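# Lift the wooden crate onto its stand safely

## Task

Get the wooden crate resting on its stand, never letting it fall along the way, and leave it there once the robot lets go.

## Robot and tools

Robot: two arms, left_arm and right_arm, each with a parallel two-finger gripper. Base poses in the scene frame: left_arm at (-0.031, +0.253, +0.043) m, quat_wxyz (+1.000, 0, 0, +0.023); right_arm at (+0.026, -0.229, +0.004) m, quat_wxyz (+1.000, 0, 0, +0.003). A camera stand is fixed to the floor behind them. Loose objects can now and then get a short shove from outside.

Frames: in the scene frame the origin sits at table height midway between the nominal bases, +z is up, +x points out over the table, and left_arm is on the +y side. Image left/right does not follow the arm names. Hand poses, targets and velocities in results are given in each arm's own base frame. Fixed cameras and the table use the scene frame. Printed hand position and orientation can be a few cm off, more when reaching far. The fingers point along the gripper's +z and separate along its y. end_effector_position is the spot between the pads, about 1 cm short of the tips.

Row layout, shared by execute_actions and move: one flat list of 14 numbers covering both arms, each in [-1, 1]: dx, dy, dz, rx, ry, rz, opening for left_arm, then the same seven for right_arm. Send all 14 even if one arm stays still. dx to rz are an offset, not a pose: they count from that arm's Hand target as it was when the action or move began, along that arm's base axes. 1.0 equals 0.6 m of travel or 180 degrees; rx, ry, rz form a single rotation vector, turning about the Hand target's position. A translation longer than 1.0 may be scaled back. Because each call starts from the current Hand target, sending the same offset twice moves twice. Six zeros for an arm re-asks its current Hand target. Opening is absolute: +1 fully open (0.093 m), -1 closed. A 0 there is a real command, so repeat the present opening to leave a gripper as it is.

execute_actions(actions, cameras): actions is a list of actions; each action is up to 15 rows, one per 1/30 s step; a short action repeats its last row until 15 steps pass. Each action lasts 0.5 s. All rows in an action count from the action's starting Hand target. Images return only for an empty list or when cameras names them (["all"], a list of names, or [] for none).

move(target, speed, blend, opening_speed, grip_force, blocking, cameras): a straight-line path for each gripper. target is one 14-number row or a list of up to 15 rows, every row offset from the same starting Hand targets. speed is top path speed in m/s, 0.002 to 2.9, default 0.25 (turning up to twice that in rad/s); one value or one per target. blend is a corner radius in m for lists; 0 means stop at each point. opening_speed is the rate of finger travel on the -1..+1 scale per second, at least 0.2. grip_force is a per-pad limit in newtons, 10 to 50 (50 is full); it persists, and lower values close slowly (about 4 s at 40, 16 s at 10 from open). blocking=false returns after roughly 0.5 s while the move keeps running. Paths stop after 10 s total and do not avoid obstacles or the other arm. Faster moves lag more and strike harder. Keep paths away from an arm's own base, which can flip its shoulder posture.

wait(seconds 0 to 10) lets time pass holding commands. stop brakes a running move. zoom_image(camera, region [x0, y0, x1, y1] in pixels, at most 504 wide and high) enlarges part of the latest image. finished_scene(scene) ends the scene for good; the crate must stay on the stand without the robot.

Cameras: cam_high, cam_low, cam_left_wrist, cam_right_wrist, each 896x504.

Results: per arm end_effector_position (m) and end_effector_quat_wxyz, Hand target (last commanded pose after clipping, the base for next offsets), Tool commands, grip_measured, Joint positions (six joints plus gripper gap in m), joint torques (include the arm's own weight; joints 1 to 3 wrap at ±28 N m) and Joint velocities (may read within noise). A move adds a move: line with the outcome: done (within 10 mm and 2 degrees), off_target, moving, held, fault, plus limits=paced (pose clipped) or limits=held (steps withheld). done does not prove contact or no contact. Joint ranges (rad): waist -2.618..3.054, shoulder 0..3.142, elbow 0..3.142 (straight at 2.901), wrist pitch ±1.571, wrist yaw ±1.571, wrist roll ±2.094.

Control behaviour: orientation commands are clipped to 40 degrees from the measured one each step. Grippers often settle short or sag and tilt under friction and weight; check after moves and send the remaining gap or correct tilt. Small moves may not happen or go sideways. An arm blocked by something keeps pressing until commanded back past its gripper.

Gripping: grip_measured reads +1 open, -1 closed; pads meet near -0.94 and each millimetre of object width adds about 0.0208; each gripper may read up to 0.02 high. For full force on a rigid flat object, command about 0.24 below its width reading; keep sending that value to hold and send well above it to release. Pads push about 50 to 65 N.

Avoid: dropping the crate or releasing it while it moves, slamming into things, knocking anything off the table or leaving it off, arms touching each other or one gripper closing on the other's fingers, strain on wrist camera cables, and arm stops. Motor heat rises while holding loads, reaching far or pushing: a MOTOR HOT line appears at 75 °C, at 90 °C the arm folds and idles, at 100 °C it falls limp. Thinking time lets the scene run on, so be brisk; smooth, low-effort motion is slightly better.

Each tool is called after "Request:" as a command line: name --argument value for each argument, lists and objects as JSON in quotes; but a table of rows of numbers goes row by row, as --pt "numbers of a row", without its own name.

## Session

Request:
execute_actions --actions '[]'

Scene clock: 0.00 s.
left_arm: end_effector_position=(+0.2379, -0.0965, +0.2552) grip_measured=+1.000 end_effector_quat_wxyz=(+0.483, +0.170, +0.841, -0.175) | right_arm: end_effector_position=(+0.2057, +0.0933, +0.2735) grip_measured=+1.000 end_effector_quat_wxyz=(+0.483, -0.209, +0.829, +0.191)
Joint positions: left_arm=[-0.172 0.677 0.814 -0.66 0.328 0.036 0.093] | right_arm=[0.07 0.606 0.888 -0.831 -0.486 -0.148 0.093]
Joint velocities: within noise
Joint torques (N m): no reading
Motor temperatures (°C): left_arm=[28 32 34 32 26 28 26] | right_arm=[32 29 35 29 35 26 28]
Heat: left arm: 34 °C; right arm: 35 °C.
Hand target: left_arm +0.2395, -0.0970, +0.2647; +0.495, +0.172, +0.834, -0.175 | right_arm +0.2060, +0.0933, +0.2774; +0.487, -0.210, +0.826, +0.191
Tool commands: left_gripper/opening=+1.0 right_gripper/opening=+1.0

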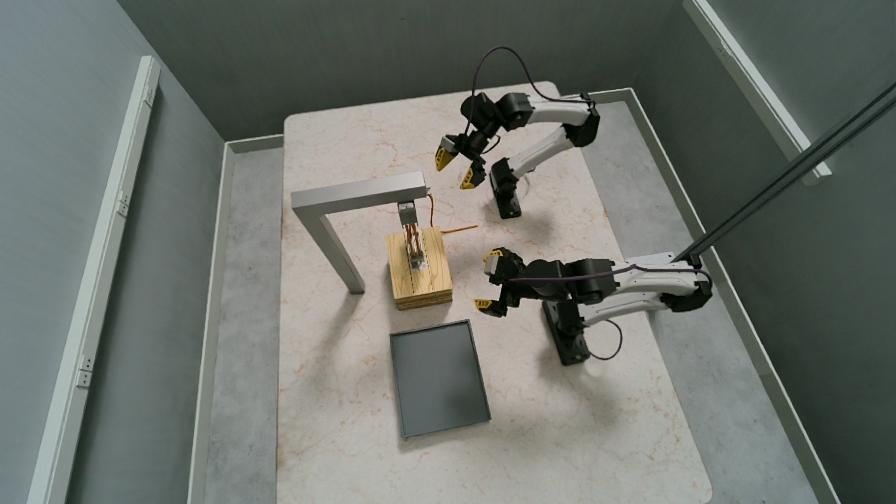

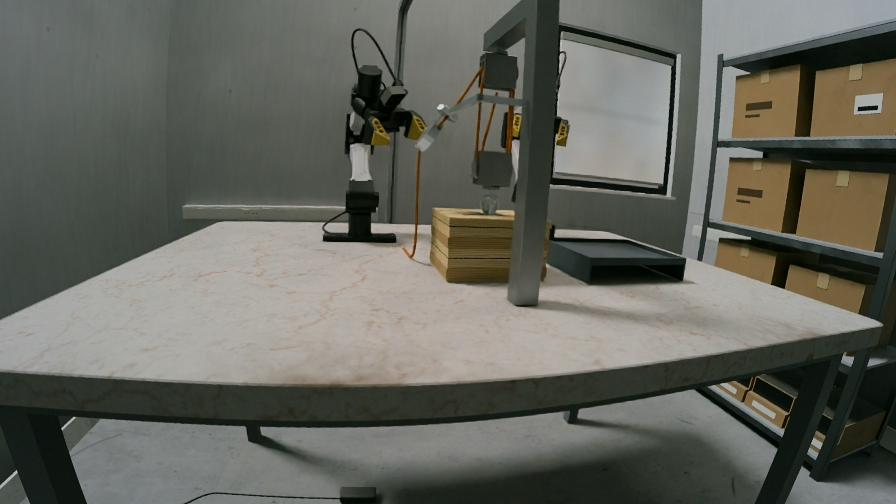

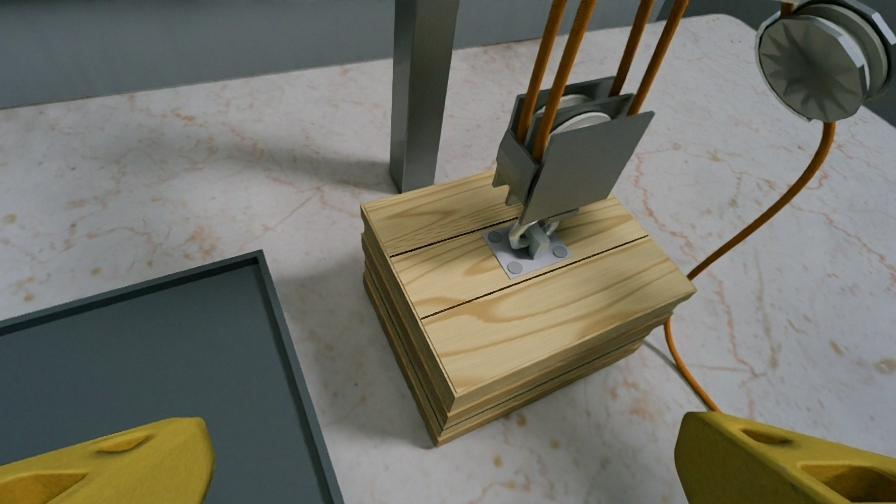

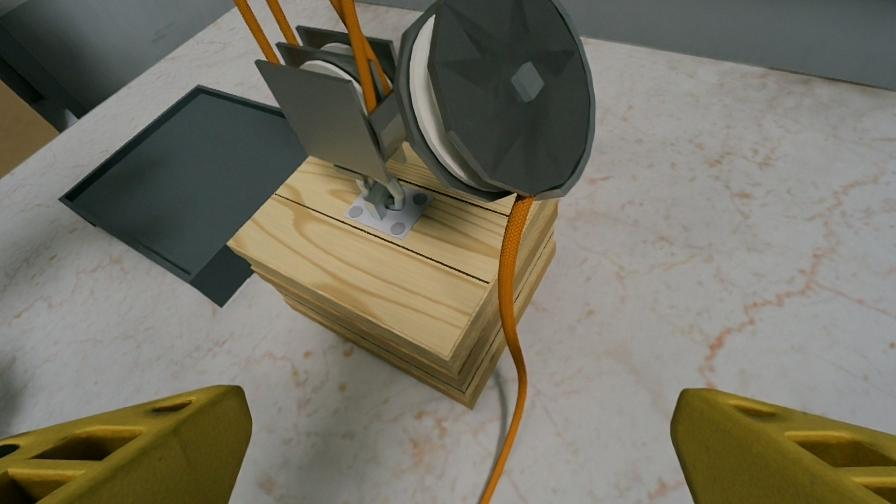

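Request:
move --pt "0.10 0.495 -0.025 -0.121 0.235 0.246 1 0.032 0.028 -0.112 0.029 -0.125 -0.05 1" --pt "0.267 0.603 -0.125 -0.242 0.47 0.492 1 0.129 0.065 -0.135 0.029 -0.125 -0.05 1" --cameras '["cam_high","cam_low","cam_left_wrist","cam_right_wrist"]' --speed '[0.3,0.15]'

Scene clock: 11.20 s.
left_arm: end_effector_position=(+0.3953, +0.2643, +0.1850) grip_measured=+1.000 end_effector_quat_wxyz=(-0.074, +0.716, -0.675, +0.163) | right_arm: end_effector_position=(+0.2821, +0.1313, +0.1918) grip_measured=+1.000 end_effector_quat_wxyz=(+0.655, -0.154, +0.727, +0.141)
Joint positions: left_arm=[0.696 2.323 2.53 -1.585 0.306 -0.963 0.093] | right_arm=[0.453 0.774 0.206 0.465 0.033 0.006 0.093]
Joint torques (N m): left_arm=[-0.69 -10.37 8.2 0.85 0.13 -0.11] | right_arm=[-0.75 -0.12 6.8 2.38 -0.12 -0.03]
Heat: left arm: 37 °C; right arm: 36 °C.
Hand target: left_arm +0.3996, +0.2650, +0.1897; +0.122, +0.696, -0.697, +0.123 | right_arm +0.2834, +0.1323, +0.1965; +0.661, -0.156, +0.720, +0.145
Off the commanded pose: left_arm 0.007 m, 23 deg | right_arm 0.005 m, 1 deg.
joint sent to its limit (left arm) — joint 4 (wrist pitch), lower limit. The joint targets are off in orientation, not in position.
move: off_target (left_arm)

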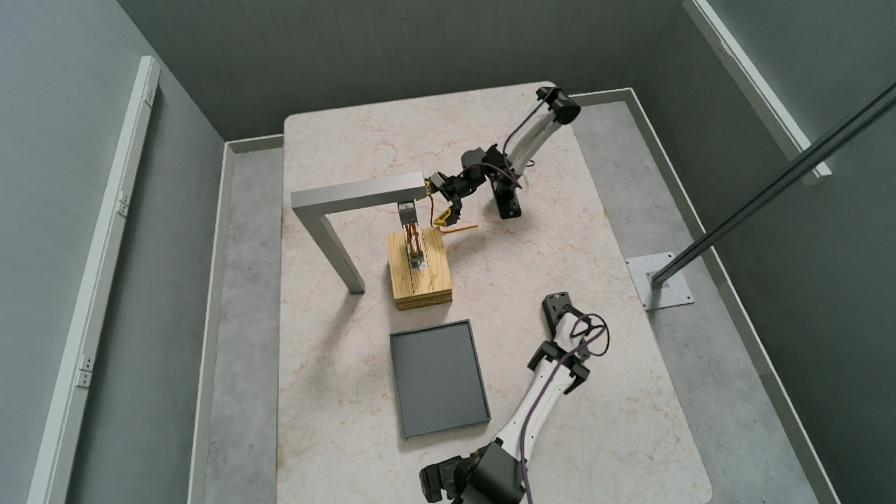

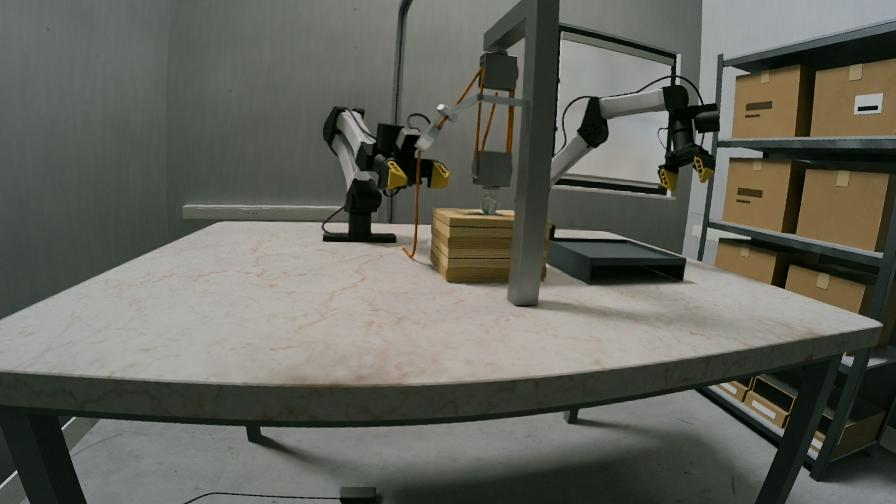

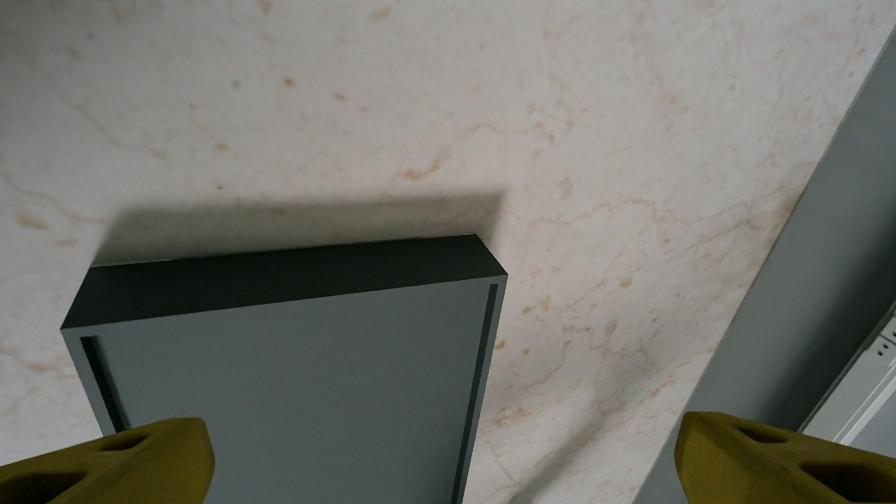

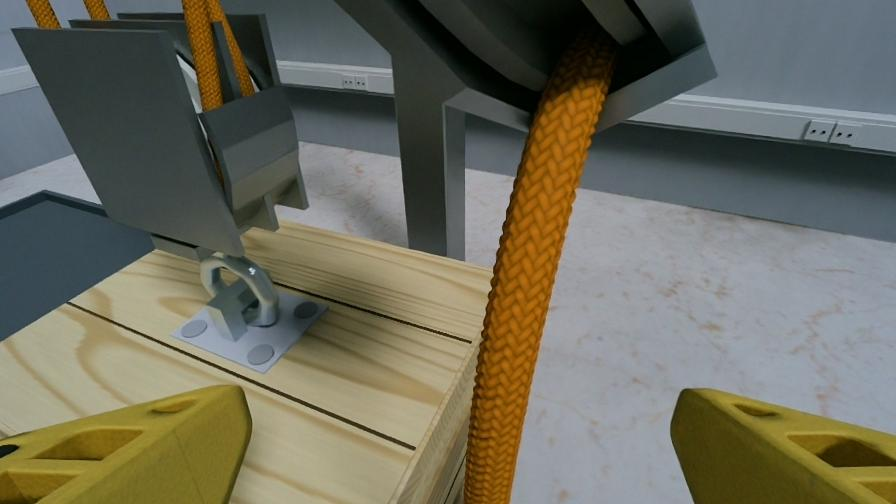

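Request:
move --target '[-0.02,-0.02,-0.302,0,0,0,1,0,0,0,0,0,0,-1]' --cameras '["cam_left_wrist","cam_right_wrist"]' --speed 0.2 --opening_speed 1.2

Scene clock: 15.40 s.
left_arm: end_effector_position=(+0.3843, +0.2513, +0.0018) grip_measured=+1.000 end_effector_quat_wxyz=(+0.126, +0.701, -0.690, +0.128) | right_arm: end_effector_position=(+0.2821, +0.1313, +0.1920) grip_measured=-0.952 end_effector_quat_wxyz=(+0.655, -0.154, +0.726, +0.141)
Joint positions: left_arm=[0.681 2.696 2.471 -1.576 0.282 -0.873 0.093] | right_arm=[0.453 0.774 0.206 0.465 0.033 0.006 0]
Joint torques (N m): left_arm=[-0.69 -12.89 8.05 -0.16 -0.03 0.07] | right_arm=[-0.73 -0.09 6.82 2.36 -0.12 -0.03]
Heat: left arm: 38 °C; right arm: 37 °C.
Hand target: left_arm +0.3877, +0.2529, +0.0086; +0.122, +0.696, -0.697, +0.123 | right_arm +0.2834, +0.1323, +0.1965; +0.661, -0.156, +0.720, +0.145
Off the commanded pose: left_arm 0.008 m, 1 deg | right_arm 0.005 m, 1 deg.
joint sent to its limit (left arm) — joint 4 (wrist pitch), lower limit. The joint targets still meet the commanded pose.
move: done
Images, in order (width x height): cam_left_wrist 896x504, cam_right_wrist 896x504.

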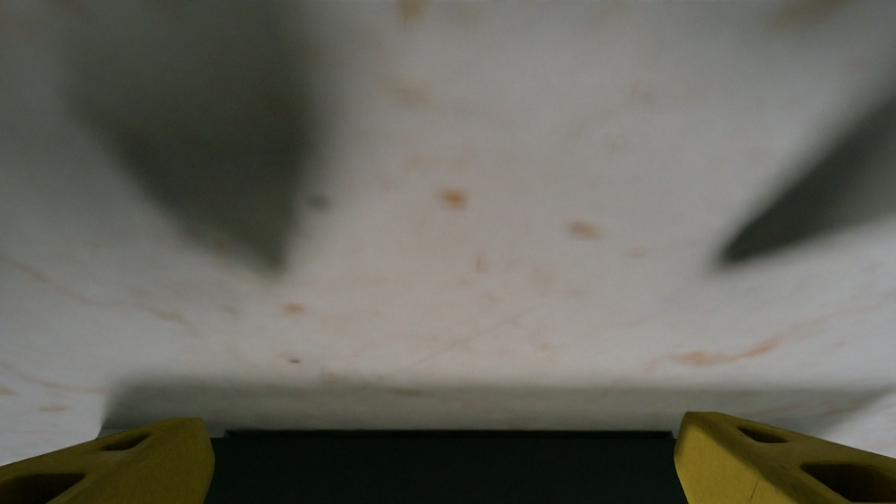

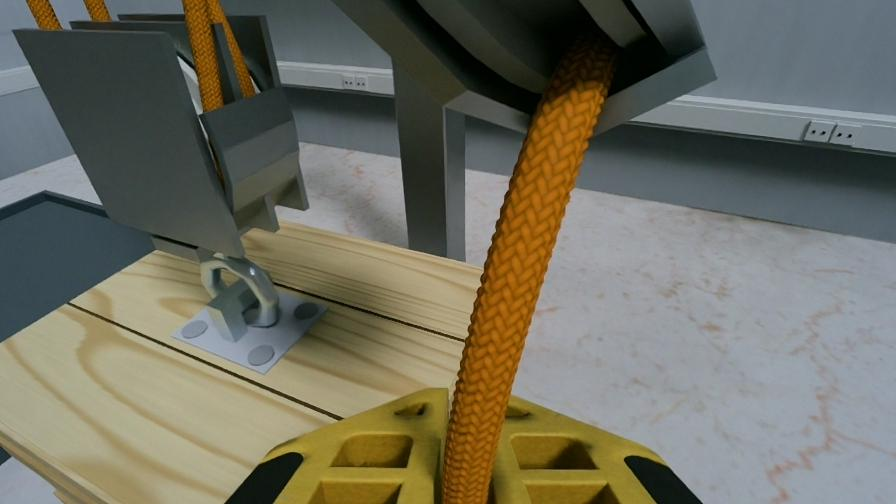

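Request:
move --pt "0 0 0 0 0 0 1 0 -0.2 -0.1 -0.12 -0.035 -0.035 -1" --pt "0 0 0 0 0 0 1 0.03 -0.5 -0.094 -0.24 -0.07 -0.07 -1" --pt "0 0 0 0 0 0 1 0.044 -0.86 -0.127 -0.372 -0.104 -0.104 -1" --cameras '["cam_high","cam_low","cam_right_wrist"]' --speed '[0.14,0.1,0.1]' --blend '[0.05,0.05,0]'

Request:
zoom_image --camera "cam_low" --region '[400, 140, 720, 320]'

Scene clock: 22.90 s.
left_arm: end_effector_position=(+0.3843, +0.2513, +0.0018) grip_measured=+1.000 end_effector_quat_wxyz=(+0.126, +0.701, -0.690, +0.128) | right_arm: end_effector_position=(+0.3089, -0.2806, +0.1287) grip_measured=-0.964 end_effector_quat_wxyz=(+0.645, -0.512, +0.484, -0.296)
Joint positions: left_arm=[0.681 2.696 2.471 -1.576 0.282 -0.873 0.093] | right_arm=[-1.153 2.197 0.924 1.5 -1.535 -1.018 0]
Joint torques (N m): left_arm=[-0.69 -12.98 7.99 -0.17 -0.02 0.06] | right_arm=[-9.33 -3.66 8.69 0.8 3.12 0.05]
Motor temperatures (°C): left_arm=[28 38 40 33 26 28 26] | right_arm=[33 29 37 32 36 26 29]
Heat: left arm: 40 °C; right arm: 37 °C.
Hand target: left_arm +0.3877, +0.2529, +0.0086; +0.122, +0.696, -0.697, +0.123 | right_arm +0.3099, -0.3837, +0.1205; +0.582, -0.399, +0.584, -0.401
Off the commanded pose: left_arm 0.008 m, 1 deg | right_arm 0.103 m, 22 deg.
joint sent to its limit (left arm) — joint 4 (wrist pitch), lower limit. The joint targets still meet the commanded pose.
move: off_target (right_arm)
Images, in order (width x height): cam_high 896x504, cam_low 896x504, cam_right_wrist 896x504.

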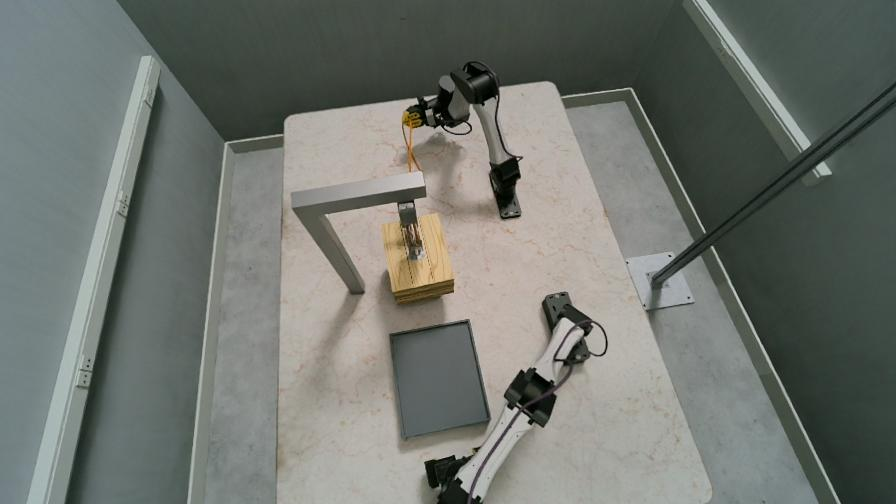

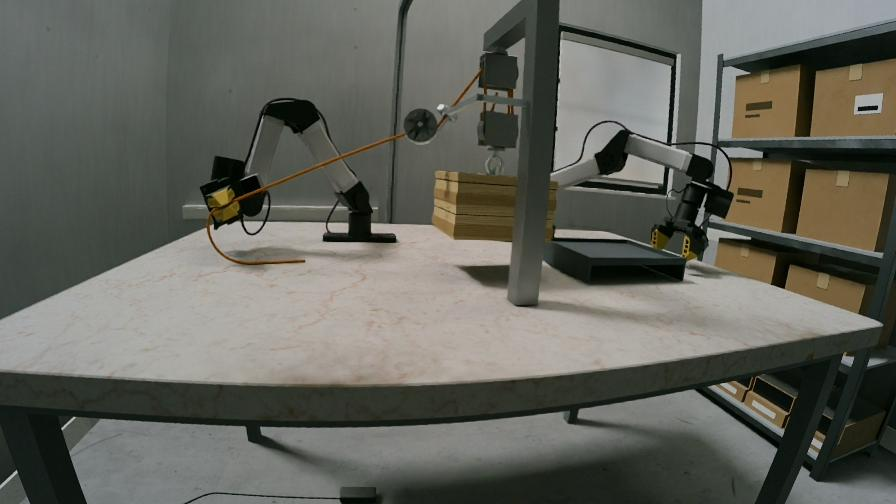

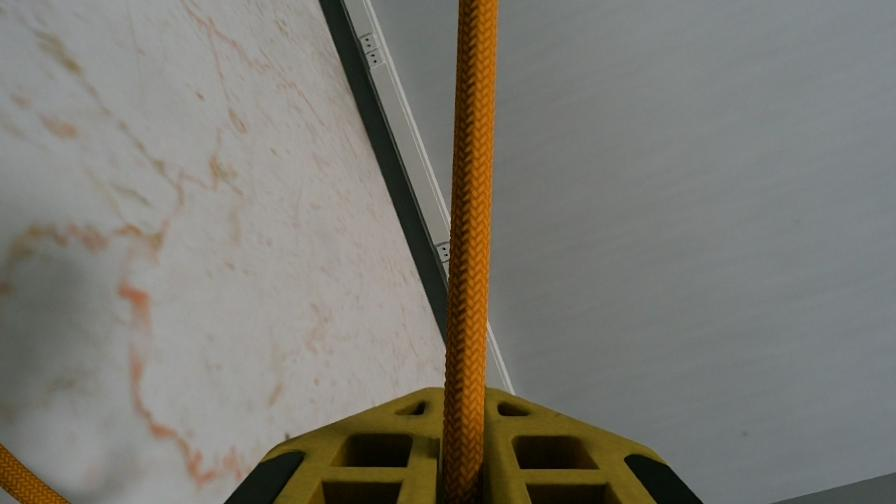

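Scaled by 1.575 from the camera's 896x504 image, which has a finer 1280x720 frame.

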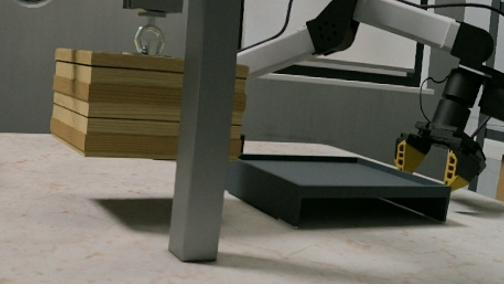

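Request:
move --pt "0 -0.05 0.015 0 0 0 1 0 0 0 0 0 0 -1" --pt "-0.03 -0.505 0.015 0 0 0 1 0 0 0 0 0 0 -1" --cameras '["cam_high","cam_low","cam_left_wrist"]' --speed '[0.1,0.08]' --blend '[0.02,0]'

Request:
zoom_image --camera "cam_low" --region '[400, 140, 720, 320]'

Request:
zoom_image --camera "cam_high" --region '[330, 180, 530, 440]'

Scene clock: 30.57 s.
left_arm: end_effector_position=(+0.3623, -0.0409, +0.0004) grip_measured=+1.000 end_effector_quat_wxyz=(+0.130, +0.698, -0.698, +0.092) | right_arm: end_effector_position=(+0.3091, -0.2819, +0.1284) grip_measured=-0.964 end_effector_quat_wxyz=(+0.645, -0.512, +0.483, -0.297)
Joint positions: left_arm=[0.031 2.082 1.392 -0.947 0.314 -1.53 0.093] | right_arm=[-1.153 2.201 0.929 1.5 -1.535 -1.018 0]
Joint torques (N m): left_arm=[-1.18 -13.35 5.14 0.44 0.5 -0.15] | right_arm=[-9.24 -3.85 8.44 0.81 3.12 0.05]
Heat: left arm: 41 °C; right arm: 40 °C.
Hand target: left_arm +0.3697, -0.0501, +0.0175; +0.122, +0.696, -0.697, +0.123 | right_arm +0.3098, -0.3837, +0.1204; +0.582, -0.399, +0.584, -0.401
Off the commanded pose: left_arm 0.021 m, 4 deg | right_arm 0.102 m, 22 deg.
move: off_target (left_arm, right_arm); blend cut to 0.0156 m at target 1
Images, in order (width x height): cam_high 896x504, cam_low 896x504, cam_left_wrist 896x504.

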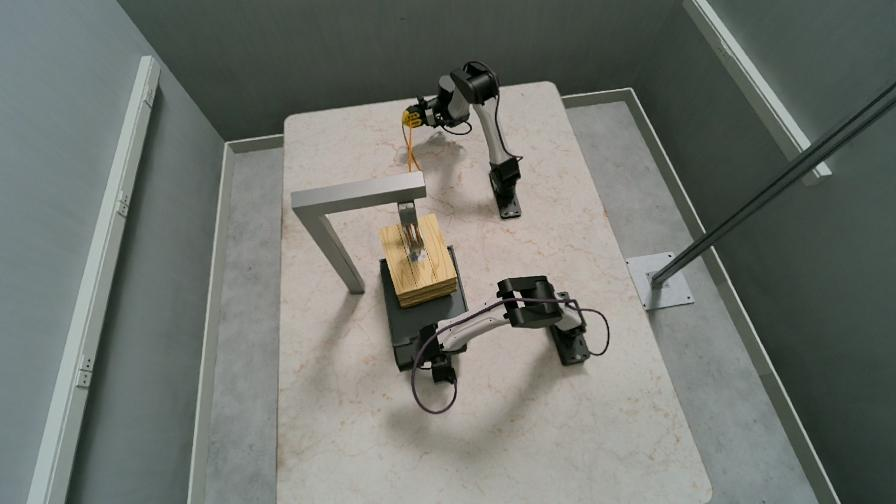

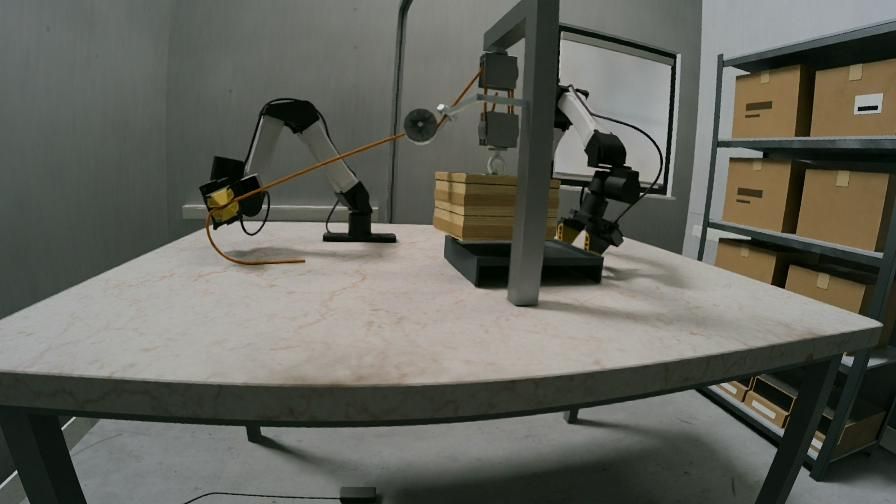

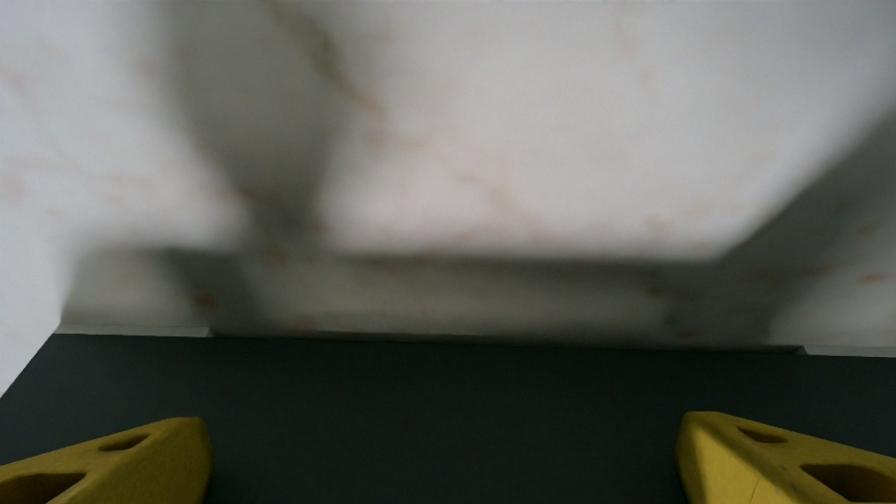

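Scaled by 1.575 from the camera's 896x504 image, which has a finer 1280x720 frame.

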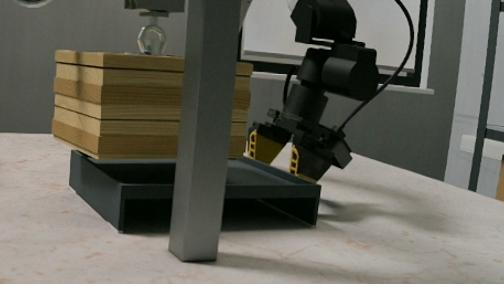

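Scaled by 1.938 from the camera's 896x504 image, which has a finer 1280x720 frame.

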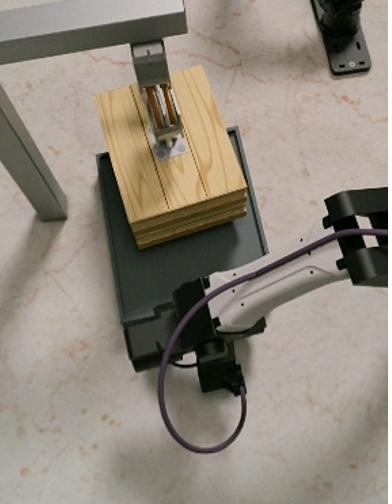

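Request:
move --target '[-0.028,-0.1,-0.005,0,0,0,1,0,0,0,0,0,0,-1]' --cameras '["cam_low"]' --speed 0.06

Request:
zoom_image --camera "cam_low" --region '[400, 140, 720, 320]'

Request:
move --pt "0 0.05 0.01 0 0 0 1 0 0 0 0 0 0 -1" --pt "0.005 0.13 0.2 0 0 0 1 0 0 0 0 0 0 -1" --cameras '["cam_high","cam_low","cam_left_wrist"]' --speed 0.15 --blend '[0.02,0]'

Request:
zoom_image --camera "cam_high" --region '[330, 180, 530, 440]'

Scene clock: 33.97 s.
left_arm: end_effector_position=(+0.3484, -0.0995, +0.0001) grip_measured=+1.000 end_effector_quat_wxyz=(+0.125, +0.703, -0.694, +0.095) | right_arm: end_effector_position=(+0.3091, -0.2819, +0.1284) grip_measured=-0.964 end_effector_quat_wxyz=(+0.645, -0.512, +0.483, -0.297)
Joint positions: left_arm=[-0.134 2.021 1.298 -0.847 0.314 -1.717 0.093] | right_arm=[-1.153 2.201 0.929 1.5 -1.535 -1.018 0]
Joint torques (N m): left_arm=[-1.44 -12.33 5.05 0.6 0.46 -0.08] | right_arm=[-9.24 -3.85 8.44 0.82 3.12 0.05]
Motor temperatures (°C): left_arm=[28 42 40 32 26 28 26] | right_arm=[35 29 38 31 41 26 29]
Heat: left arm: 42 °C; right arm: 41 °C.
Hand target: left_arm +0.3528, -0.1101, +0.0145; +0.122, +0.696, -0.697, +0.123 | right_arm +0.3098, -0.3837, +0.1204; +0.582, -0.399, +0.584, -0.401
Off the commanded pose: left_arm 0.018 m, 3 deg | right_arm 0.102 m, 22 deg.
move: off_target (left_arm, right_arm)
Images, in order (width x height): cam_low 896x504.

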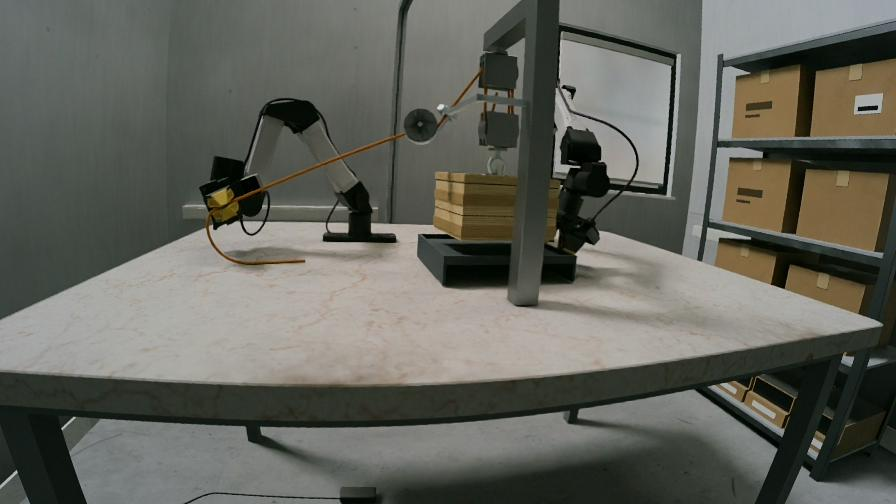

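Scaled by 1.575 from the camera's 896x504 image, which has a finer 1280x720 frame.

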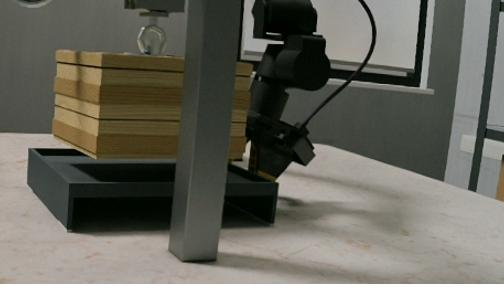

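Scene clock: 35.83 s.
left_arm: end_effector_position=(+0.3521, -0.0326, +0.1181) grip_measured=+1.000 end_effector_quat_wxyz=(+0.137, +0.699, -0.694, +0.106) | right_arm: end_effector_position=(+0.3091, -0.2819, +0.1284) grip_measured=-0.964 end_effector_quat_wxyz=(+0.645, -0.512, +0.483, -0.297)
Joint positions: left_arm=[0.068 1.931 1.65 -1.358 0.341 -1.5 0.093] | right_arm=[-1.153 2.201 0.929 1.5 -1.535 -1.018 0]
Joint torques (N m): left_arm=[0.03 -11.1 8.25 0.13 0.18 0.05] | right_arm=[-9.24 -3.86 8.44 0.82 3.12 0.05]
Heat: left arm: 42 °C; right arm: 41 °C.
Hand target: left_arm +0.3558, -0.0321, +0.1346; +0.122, +0.696, -0.697, +0.123 | right_arm +0.3098, -0.3837, +0.1204; +0.582, -0.399, +0.584, -0.401
Off the commanded pose: left_arm 0.017 m, 3 deg | right_arm 0.102 m, 22 deg.
move: off_target (left_arm, right_arm); blend cut to 0.0152 m at target 1
Images, in order (width x height): cam_high 896x504, cam_low 896x504, cam_left_wrist 896x504.

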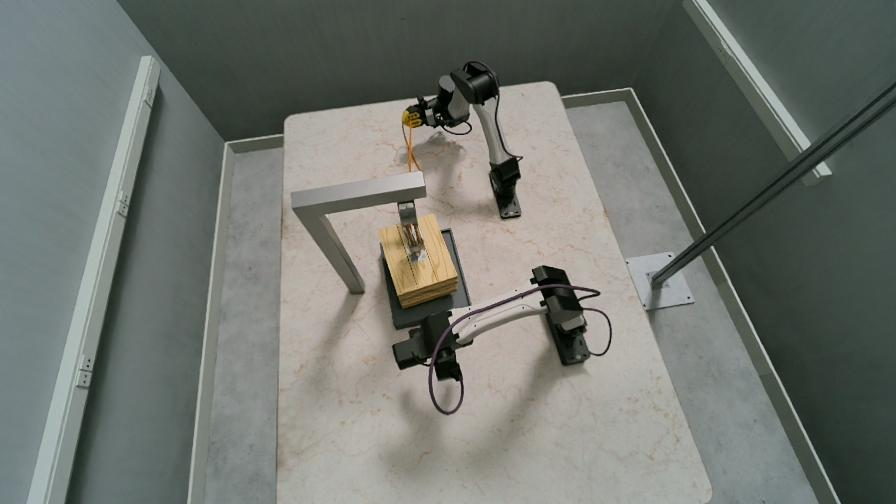

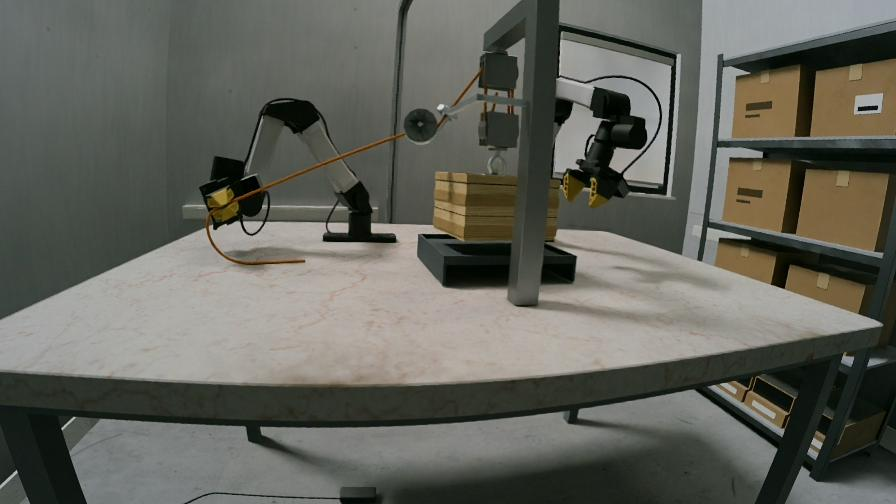

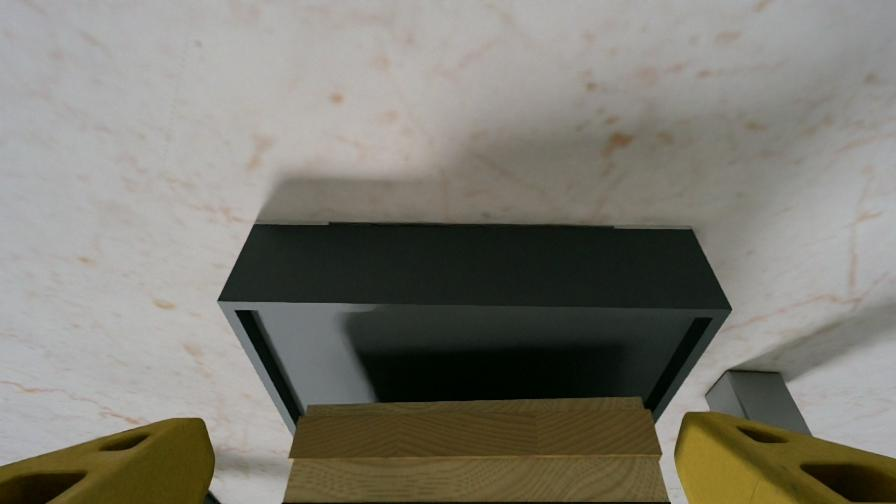

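Scaled by 1.938 from the camera's 896x504 image, which has a finer 1280x720 frame.

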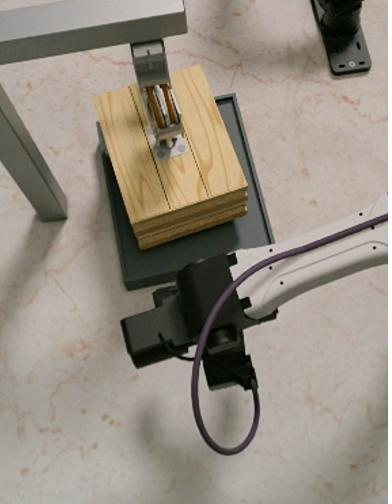

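Request:
move --pt "0 0.03 0.02 0 0 0 1 0 0.28 0.055 0 0 0 -1" --pt "0 0.06 0.04 0 0 0 1 0 0.45 0.082 0 0 0 -1" --cameras '["cam_high","cam_low","cam_left_wrist"]' --speed '[0.08,0.06]' --blend '[0.02,0]'

Request:
zoom_image --camera "cam_low" --region '[400, 140, 720, 320]'

Request:
zoom_image --camera "cam_high" --region '[330, 180, 530, 440]'

Scene clock: 41.43 s.
left_arm: end_effector_position=(+0.3521, +0.0015, +0.1541) grip_measured=+1.000 end_effector_quat_wxyz=(+0.126, +0.697, -0.696, +0.119) | right_arm: end_effector_position=(+0.3111, -0.1161, +0.1699) grip_measured=-0.964 end_effector_quat_wxyz=(+0.584, -0.397, +0.583, -0.401)
Joint positions: left_arm=[0.165 1.931 1.793 -1.503 0.341 -1.394 0.093] | right_arm=[-0.68 1.33 0.168 1.167 -0.675 -1.197 0]
Joint torques (N m): left_arm=[0.42 -7.77 8.36 0.16 0.14 0.08] | right_arm=[0.21 -4.53 4.18 1.71 0.05 -0.02]
Heat: left arm: 42 °C; right arm: 40 °C.
Hand target: left_arm +0.3558, +0.0039, +0.1585; +0.122, +0.696, -0.697, +0.123 | right_arm +0.3098, -0.1137, +0.1696; +0.582, -0.399, +0.584, -0.401
Off the commanded pose: left_arm 0.006 m, 1 deg | right_arm 0.003 m, 0 deg.
move: done
Images, in order (width x height): cam_high 896x504, cam_low 896x504, cam_left_wrist 896x504.

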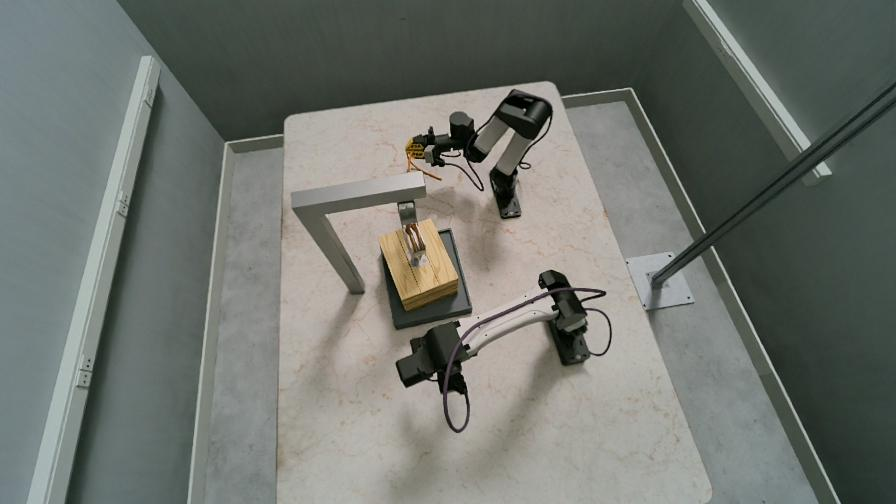

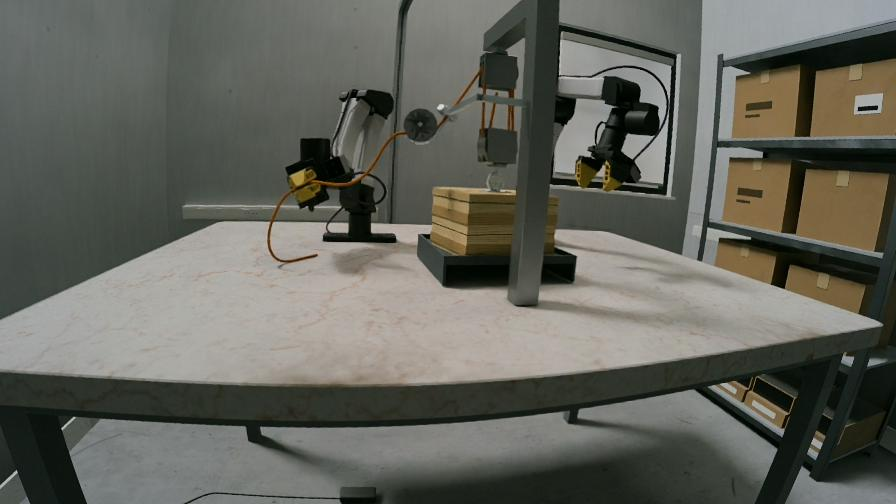

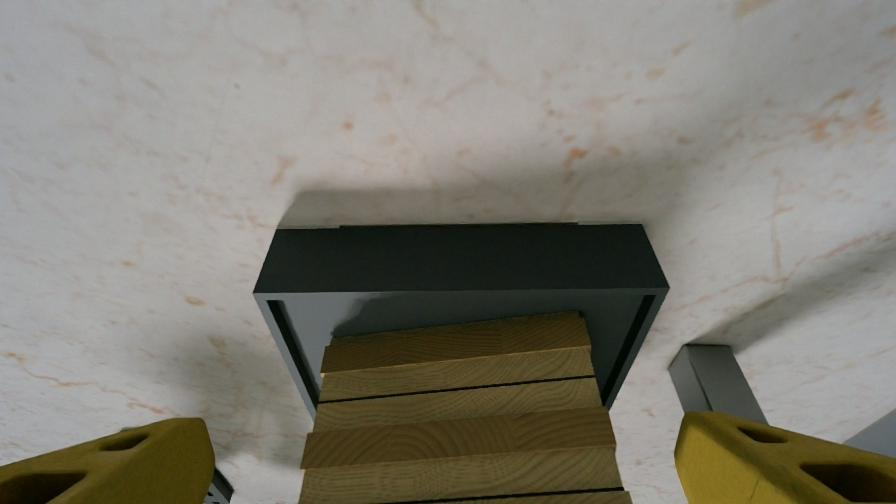

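Scaled by 1.575 from the camera's 896x504 image, which has a finer 1280x720 frame.

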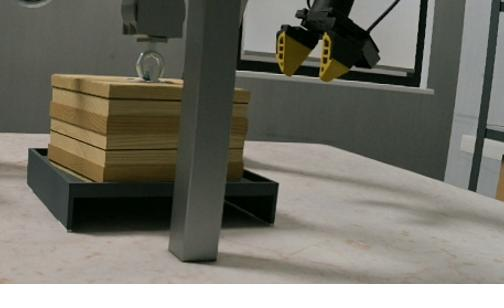

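Scaled by 1.938 from the camera's 896x504 image, which has a finer 1280x720 frame.

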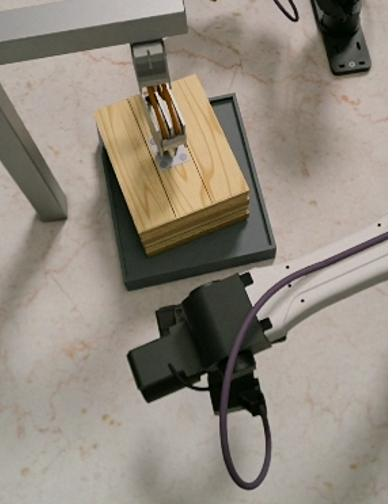

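Request:
zoom_image --camera "cam_low" --region '[410, 180, 590, 300]'

Request:
zoom_image --camera "cam_high" --region '[370, 210, 480, 340]'

Request:
zoom_image --camera "cam_left_wrist" --region '[240, 200, 700, 504]'

Scaled by 2.800 from the camera's 896x504 image, which has a finer 1280x720 frame.

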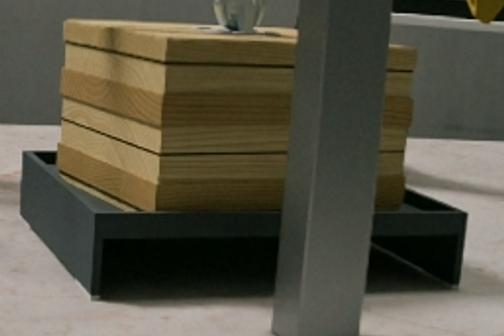

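Scaled by 3.877 from the camera's 896x504 image, which has a finer 1280x720 frame.

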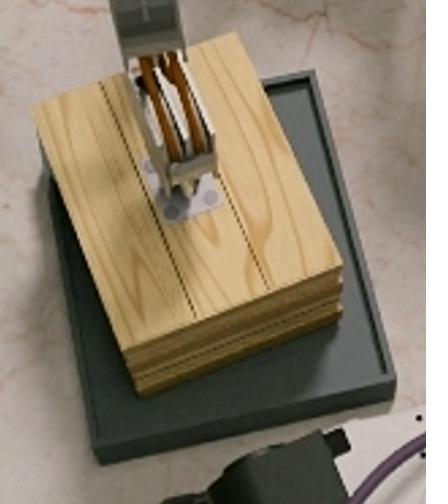

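Scaled by 1.096 from the camera's 896x504 image, which has a finer 1280x720 frame.

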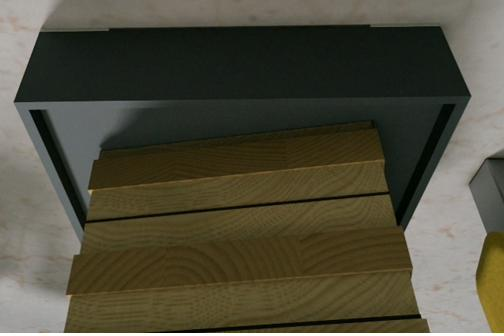

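Request:
move --pt "0 0 0 0 0 0 1 0 0 0 0 0 0 0.5" --pt "0 0.04 0.02 0 0 0 1 -0.17 -0.04 0.0 0 0 0 1" --pt "0 0.06 0.02 0 0 0 1 -0.21 -0.12 -0.04 0 0 0 1" --cameras '["cam_high","cam_low","cam_right_wrist"]' --speed 0.15 --blend '[0,0.03,0]'

Scene clock: 49.83 s.
left_arm: end_effector_position=(+0.3527, +0.0368, +0.1665) grip_measured=+1.000 end_effector_quat_wxyz=(+0.120, +0.698, -0.694, +0.127) | right_arm: end_effector_position=(+0.1843, -0.1863, +0.1420) grip_measured=+1.000 end_effector_quat_wxyz=(+0.577, -0.389, +0.598, -0.398)
Joint positions: left_arm=[0.263 1.962 1.885 -1.577 0.341 -1.299 0.093] | right_arm=[-1.483 1.435 0.142 1.142 -1.454 -1.329 0.093]
Joint torques (N m): left_arm=[0.23 -7.91 8.21 0.16 0.08 0.06] | right_arm=[-0.62 -1.85 4.71 1.63 -0.45 0.04]
Heat: left arm: 42 °C; right arm: 38 °C.
Hand target: left_arm +0.3558, +0.0400, +0.1705; +0.122, +0.696, -0.697, +0.123 | right_arm +0.1838, -0.1857, +0.1456; +0.582, -0.399, +0.584, -0.401
Off the commanded pose: left_arm 0.006 m, 1 deg | right_arm 0.004 m, 2 deg.
joint sent to its limit (left arm) — joint 4 (wrist pitch), lower limit. The joint targets still meet the commanded pose.
move: done; blend cut to 0 m at target 2
Images, in order (width x height): cam_high 896x504, cam_low 896x504, cam_right_wrist 896x504.

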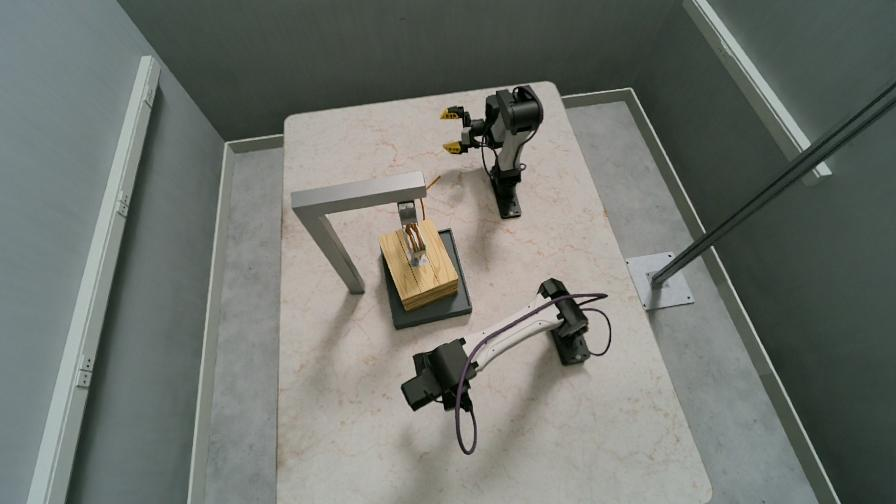

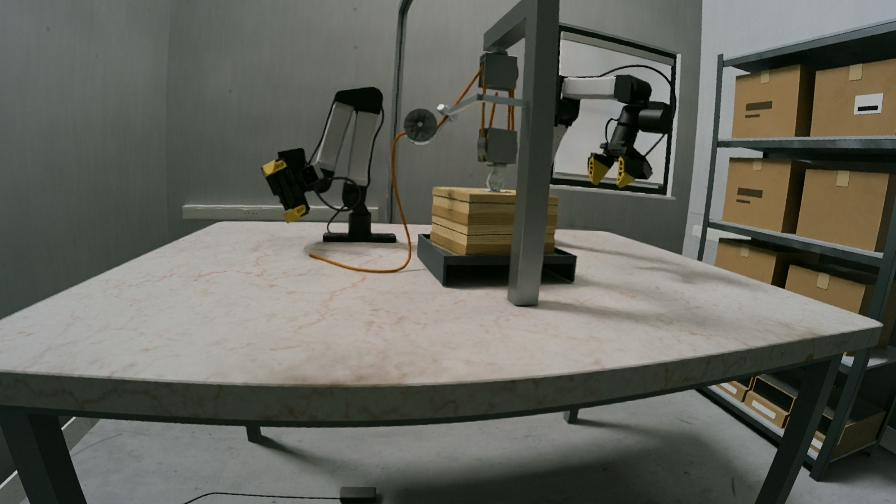

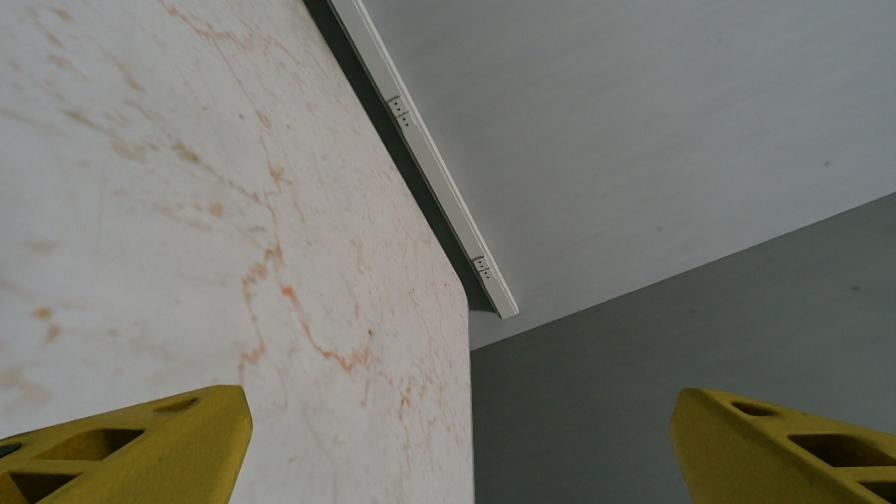

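Request:
move --target '[0,0,0,0,0,0,1,0.027,0.226,0.174,0.312,0.25,0.069,1]' --cameras '["cam_right_wrist"]' --speed 0.4

Scene clock: 54.40 s.
left_arm: end_effector_position=(+0.3527, +0.0368, +0.1665) grip_measured=+1.000 end_effector_quat_wxyz=(+0.120, +0.698, -0.694, +0.127) | right_arm: end_effector_position=(+0.2006, -0.0516, +0.2425) grip_measured=+1.000 end_effector_quat_wxyz=(+0.697, -0.140, +0.695, +0.103)
Joint positions: left_arm=[0.263 1.962 1.885 -1.577 0.341 -1.299 0.093] | right_arm=[-1.201 0.535 0.346 -0.049 -1.547 -0.291 0.093]
Joint torques (N m): left_arm=[0.21 -7.87 8.23 0.13 0.08 0.06] | right_arm=[0.2 1.58 8.46 1.23 -0.28 -0.13]
Heat: left arm: 42 °C; right arm: 39 °C.
Hand target: left_arm +0.3558, +0.0400, +0.1705; +0.122, +0.696, -0.697, +0.123 | right_arm +0.2000, -0.0502, +0.2500; +0.477, -0.261, +0.826, +0.150
Off the commanded pose: left_arm 0.006 m, 1 deg | right_arm 0.008 m, 33 deg.
joint sent to its limit (left arm) — joint 4 (wrist pitch), lower limit. The joint targets still meet the commanded pose.
joint sent to its limit (right arm) — joint 5 (wrist yaw), lower limit. The joint targets are off in orientation, not in position.
move: off_target (right_arm)
Images, in order (width x height): cam_right_wrist 896x504.

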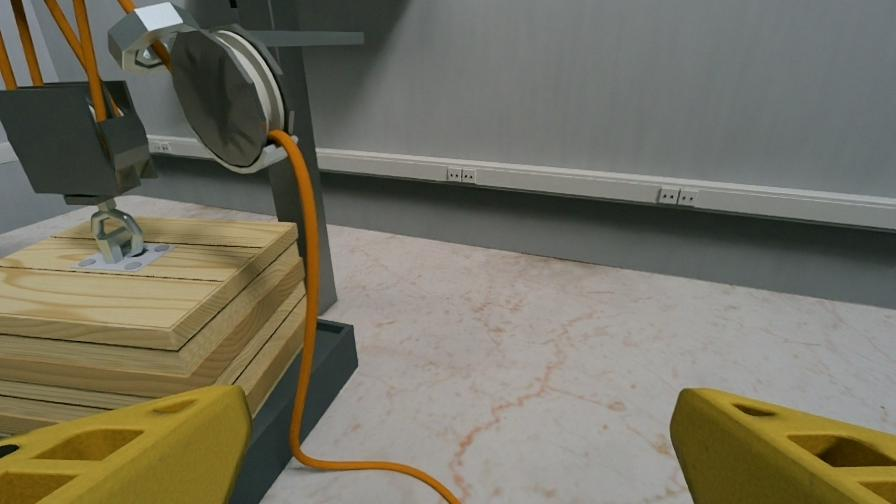

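Request:
finished_scene --scene 2

The scene is finished: the task was done.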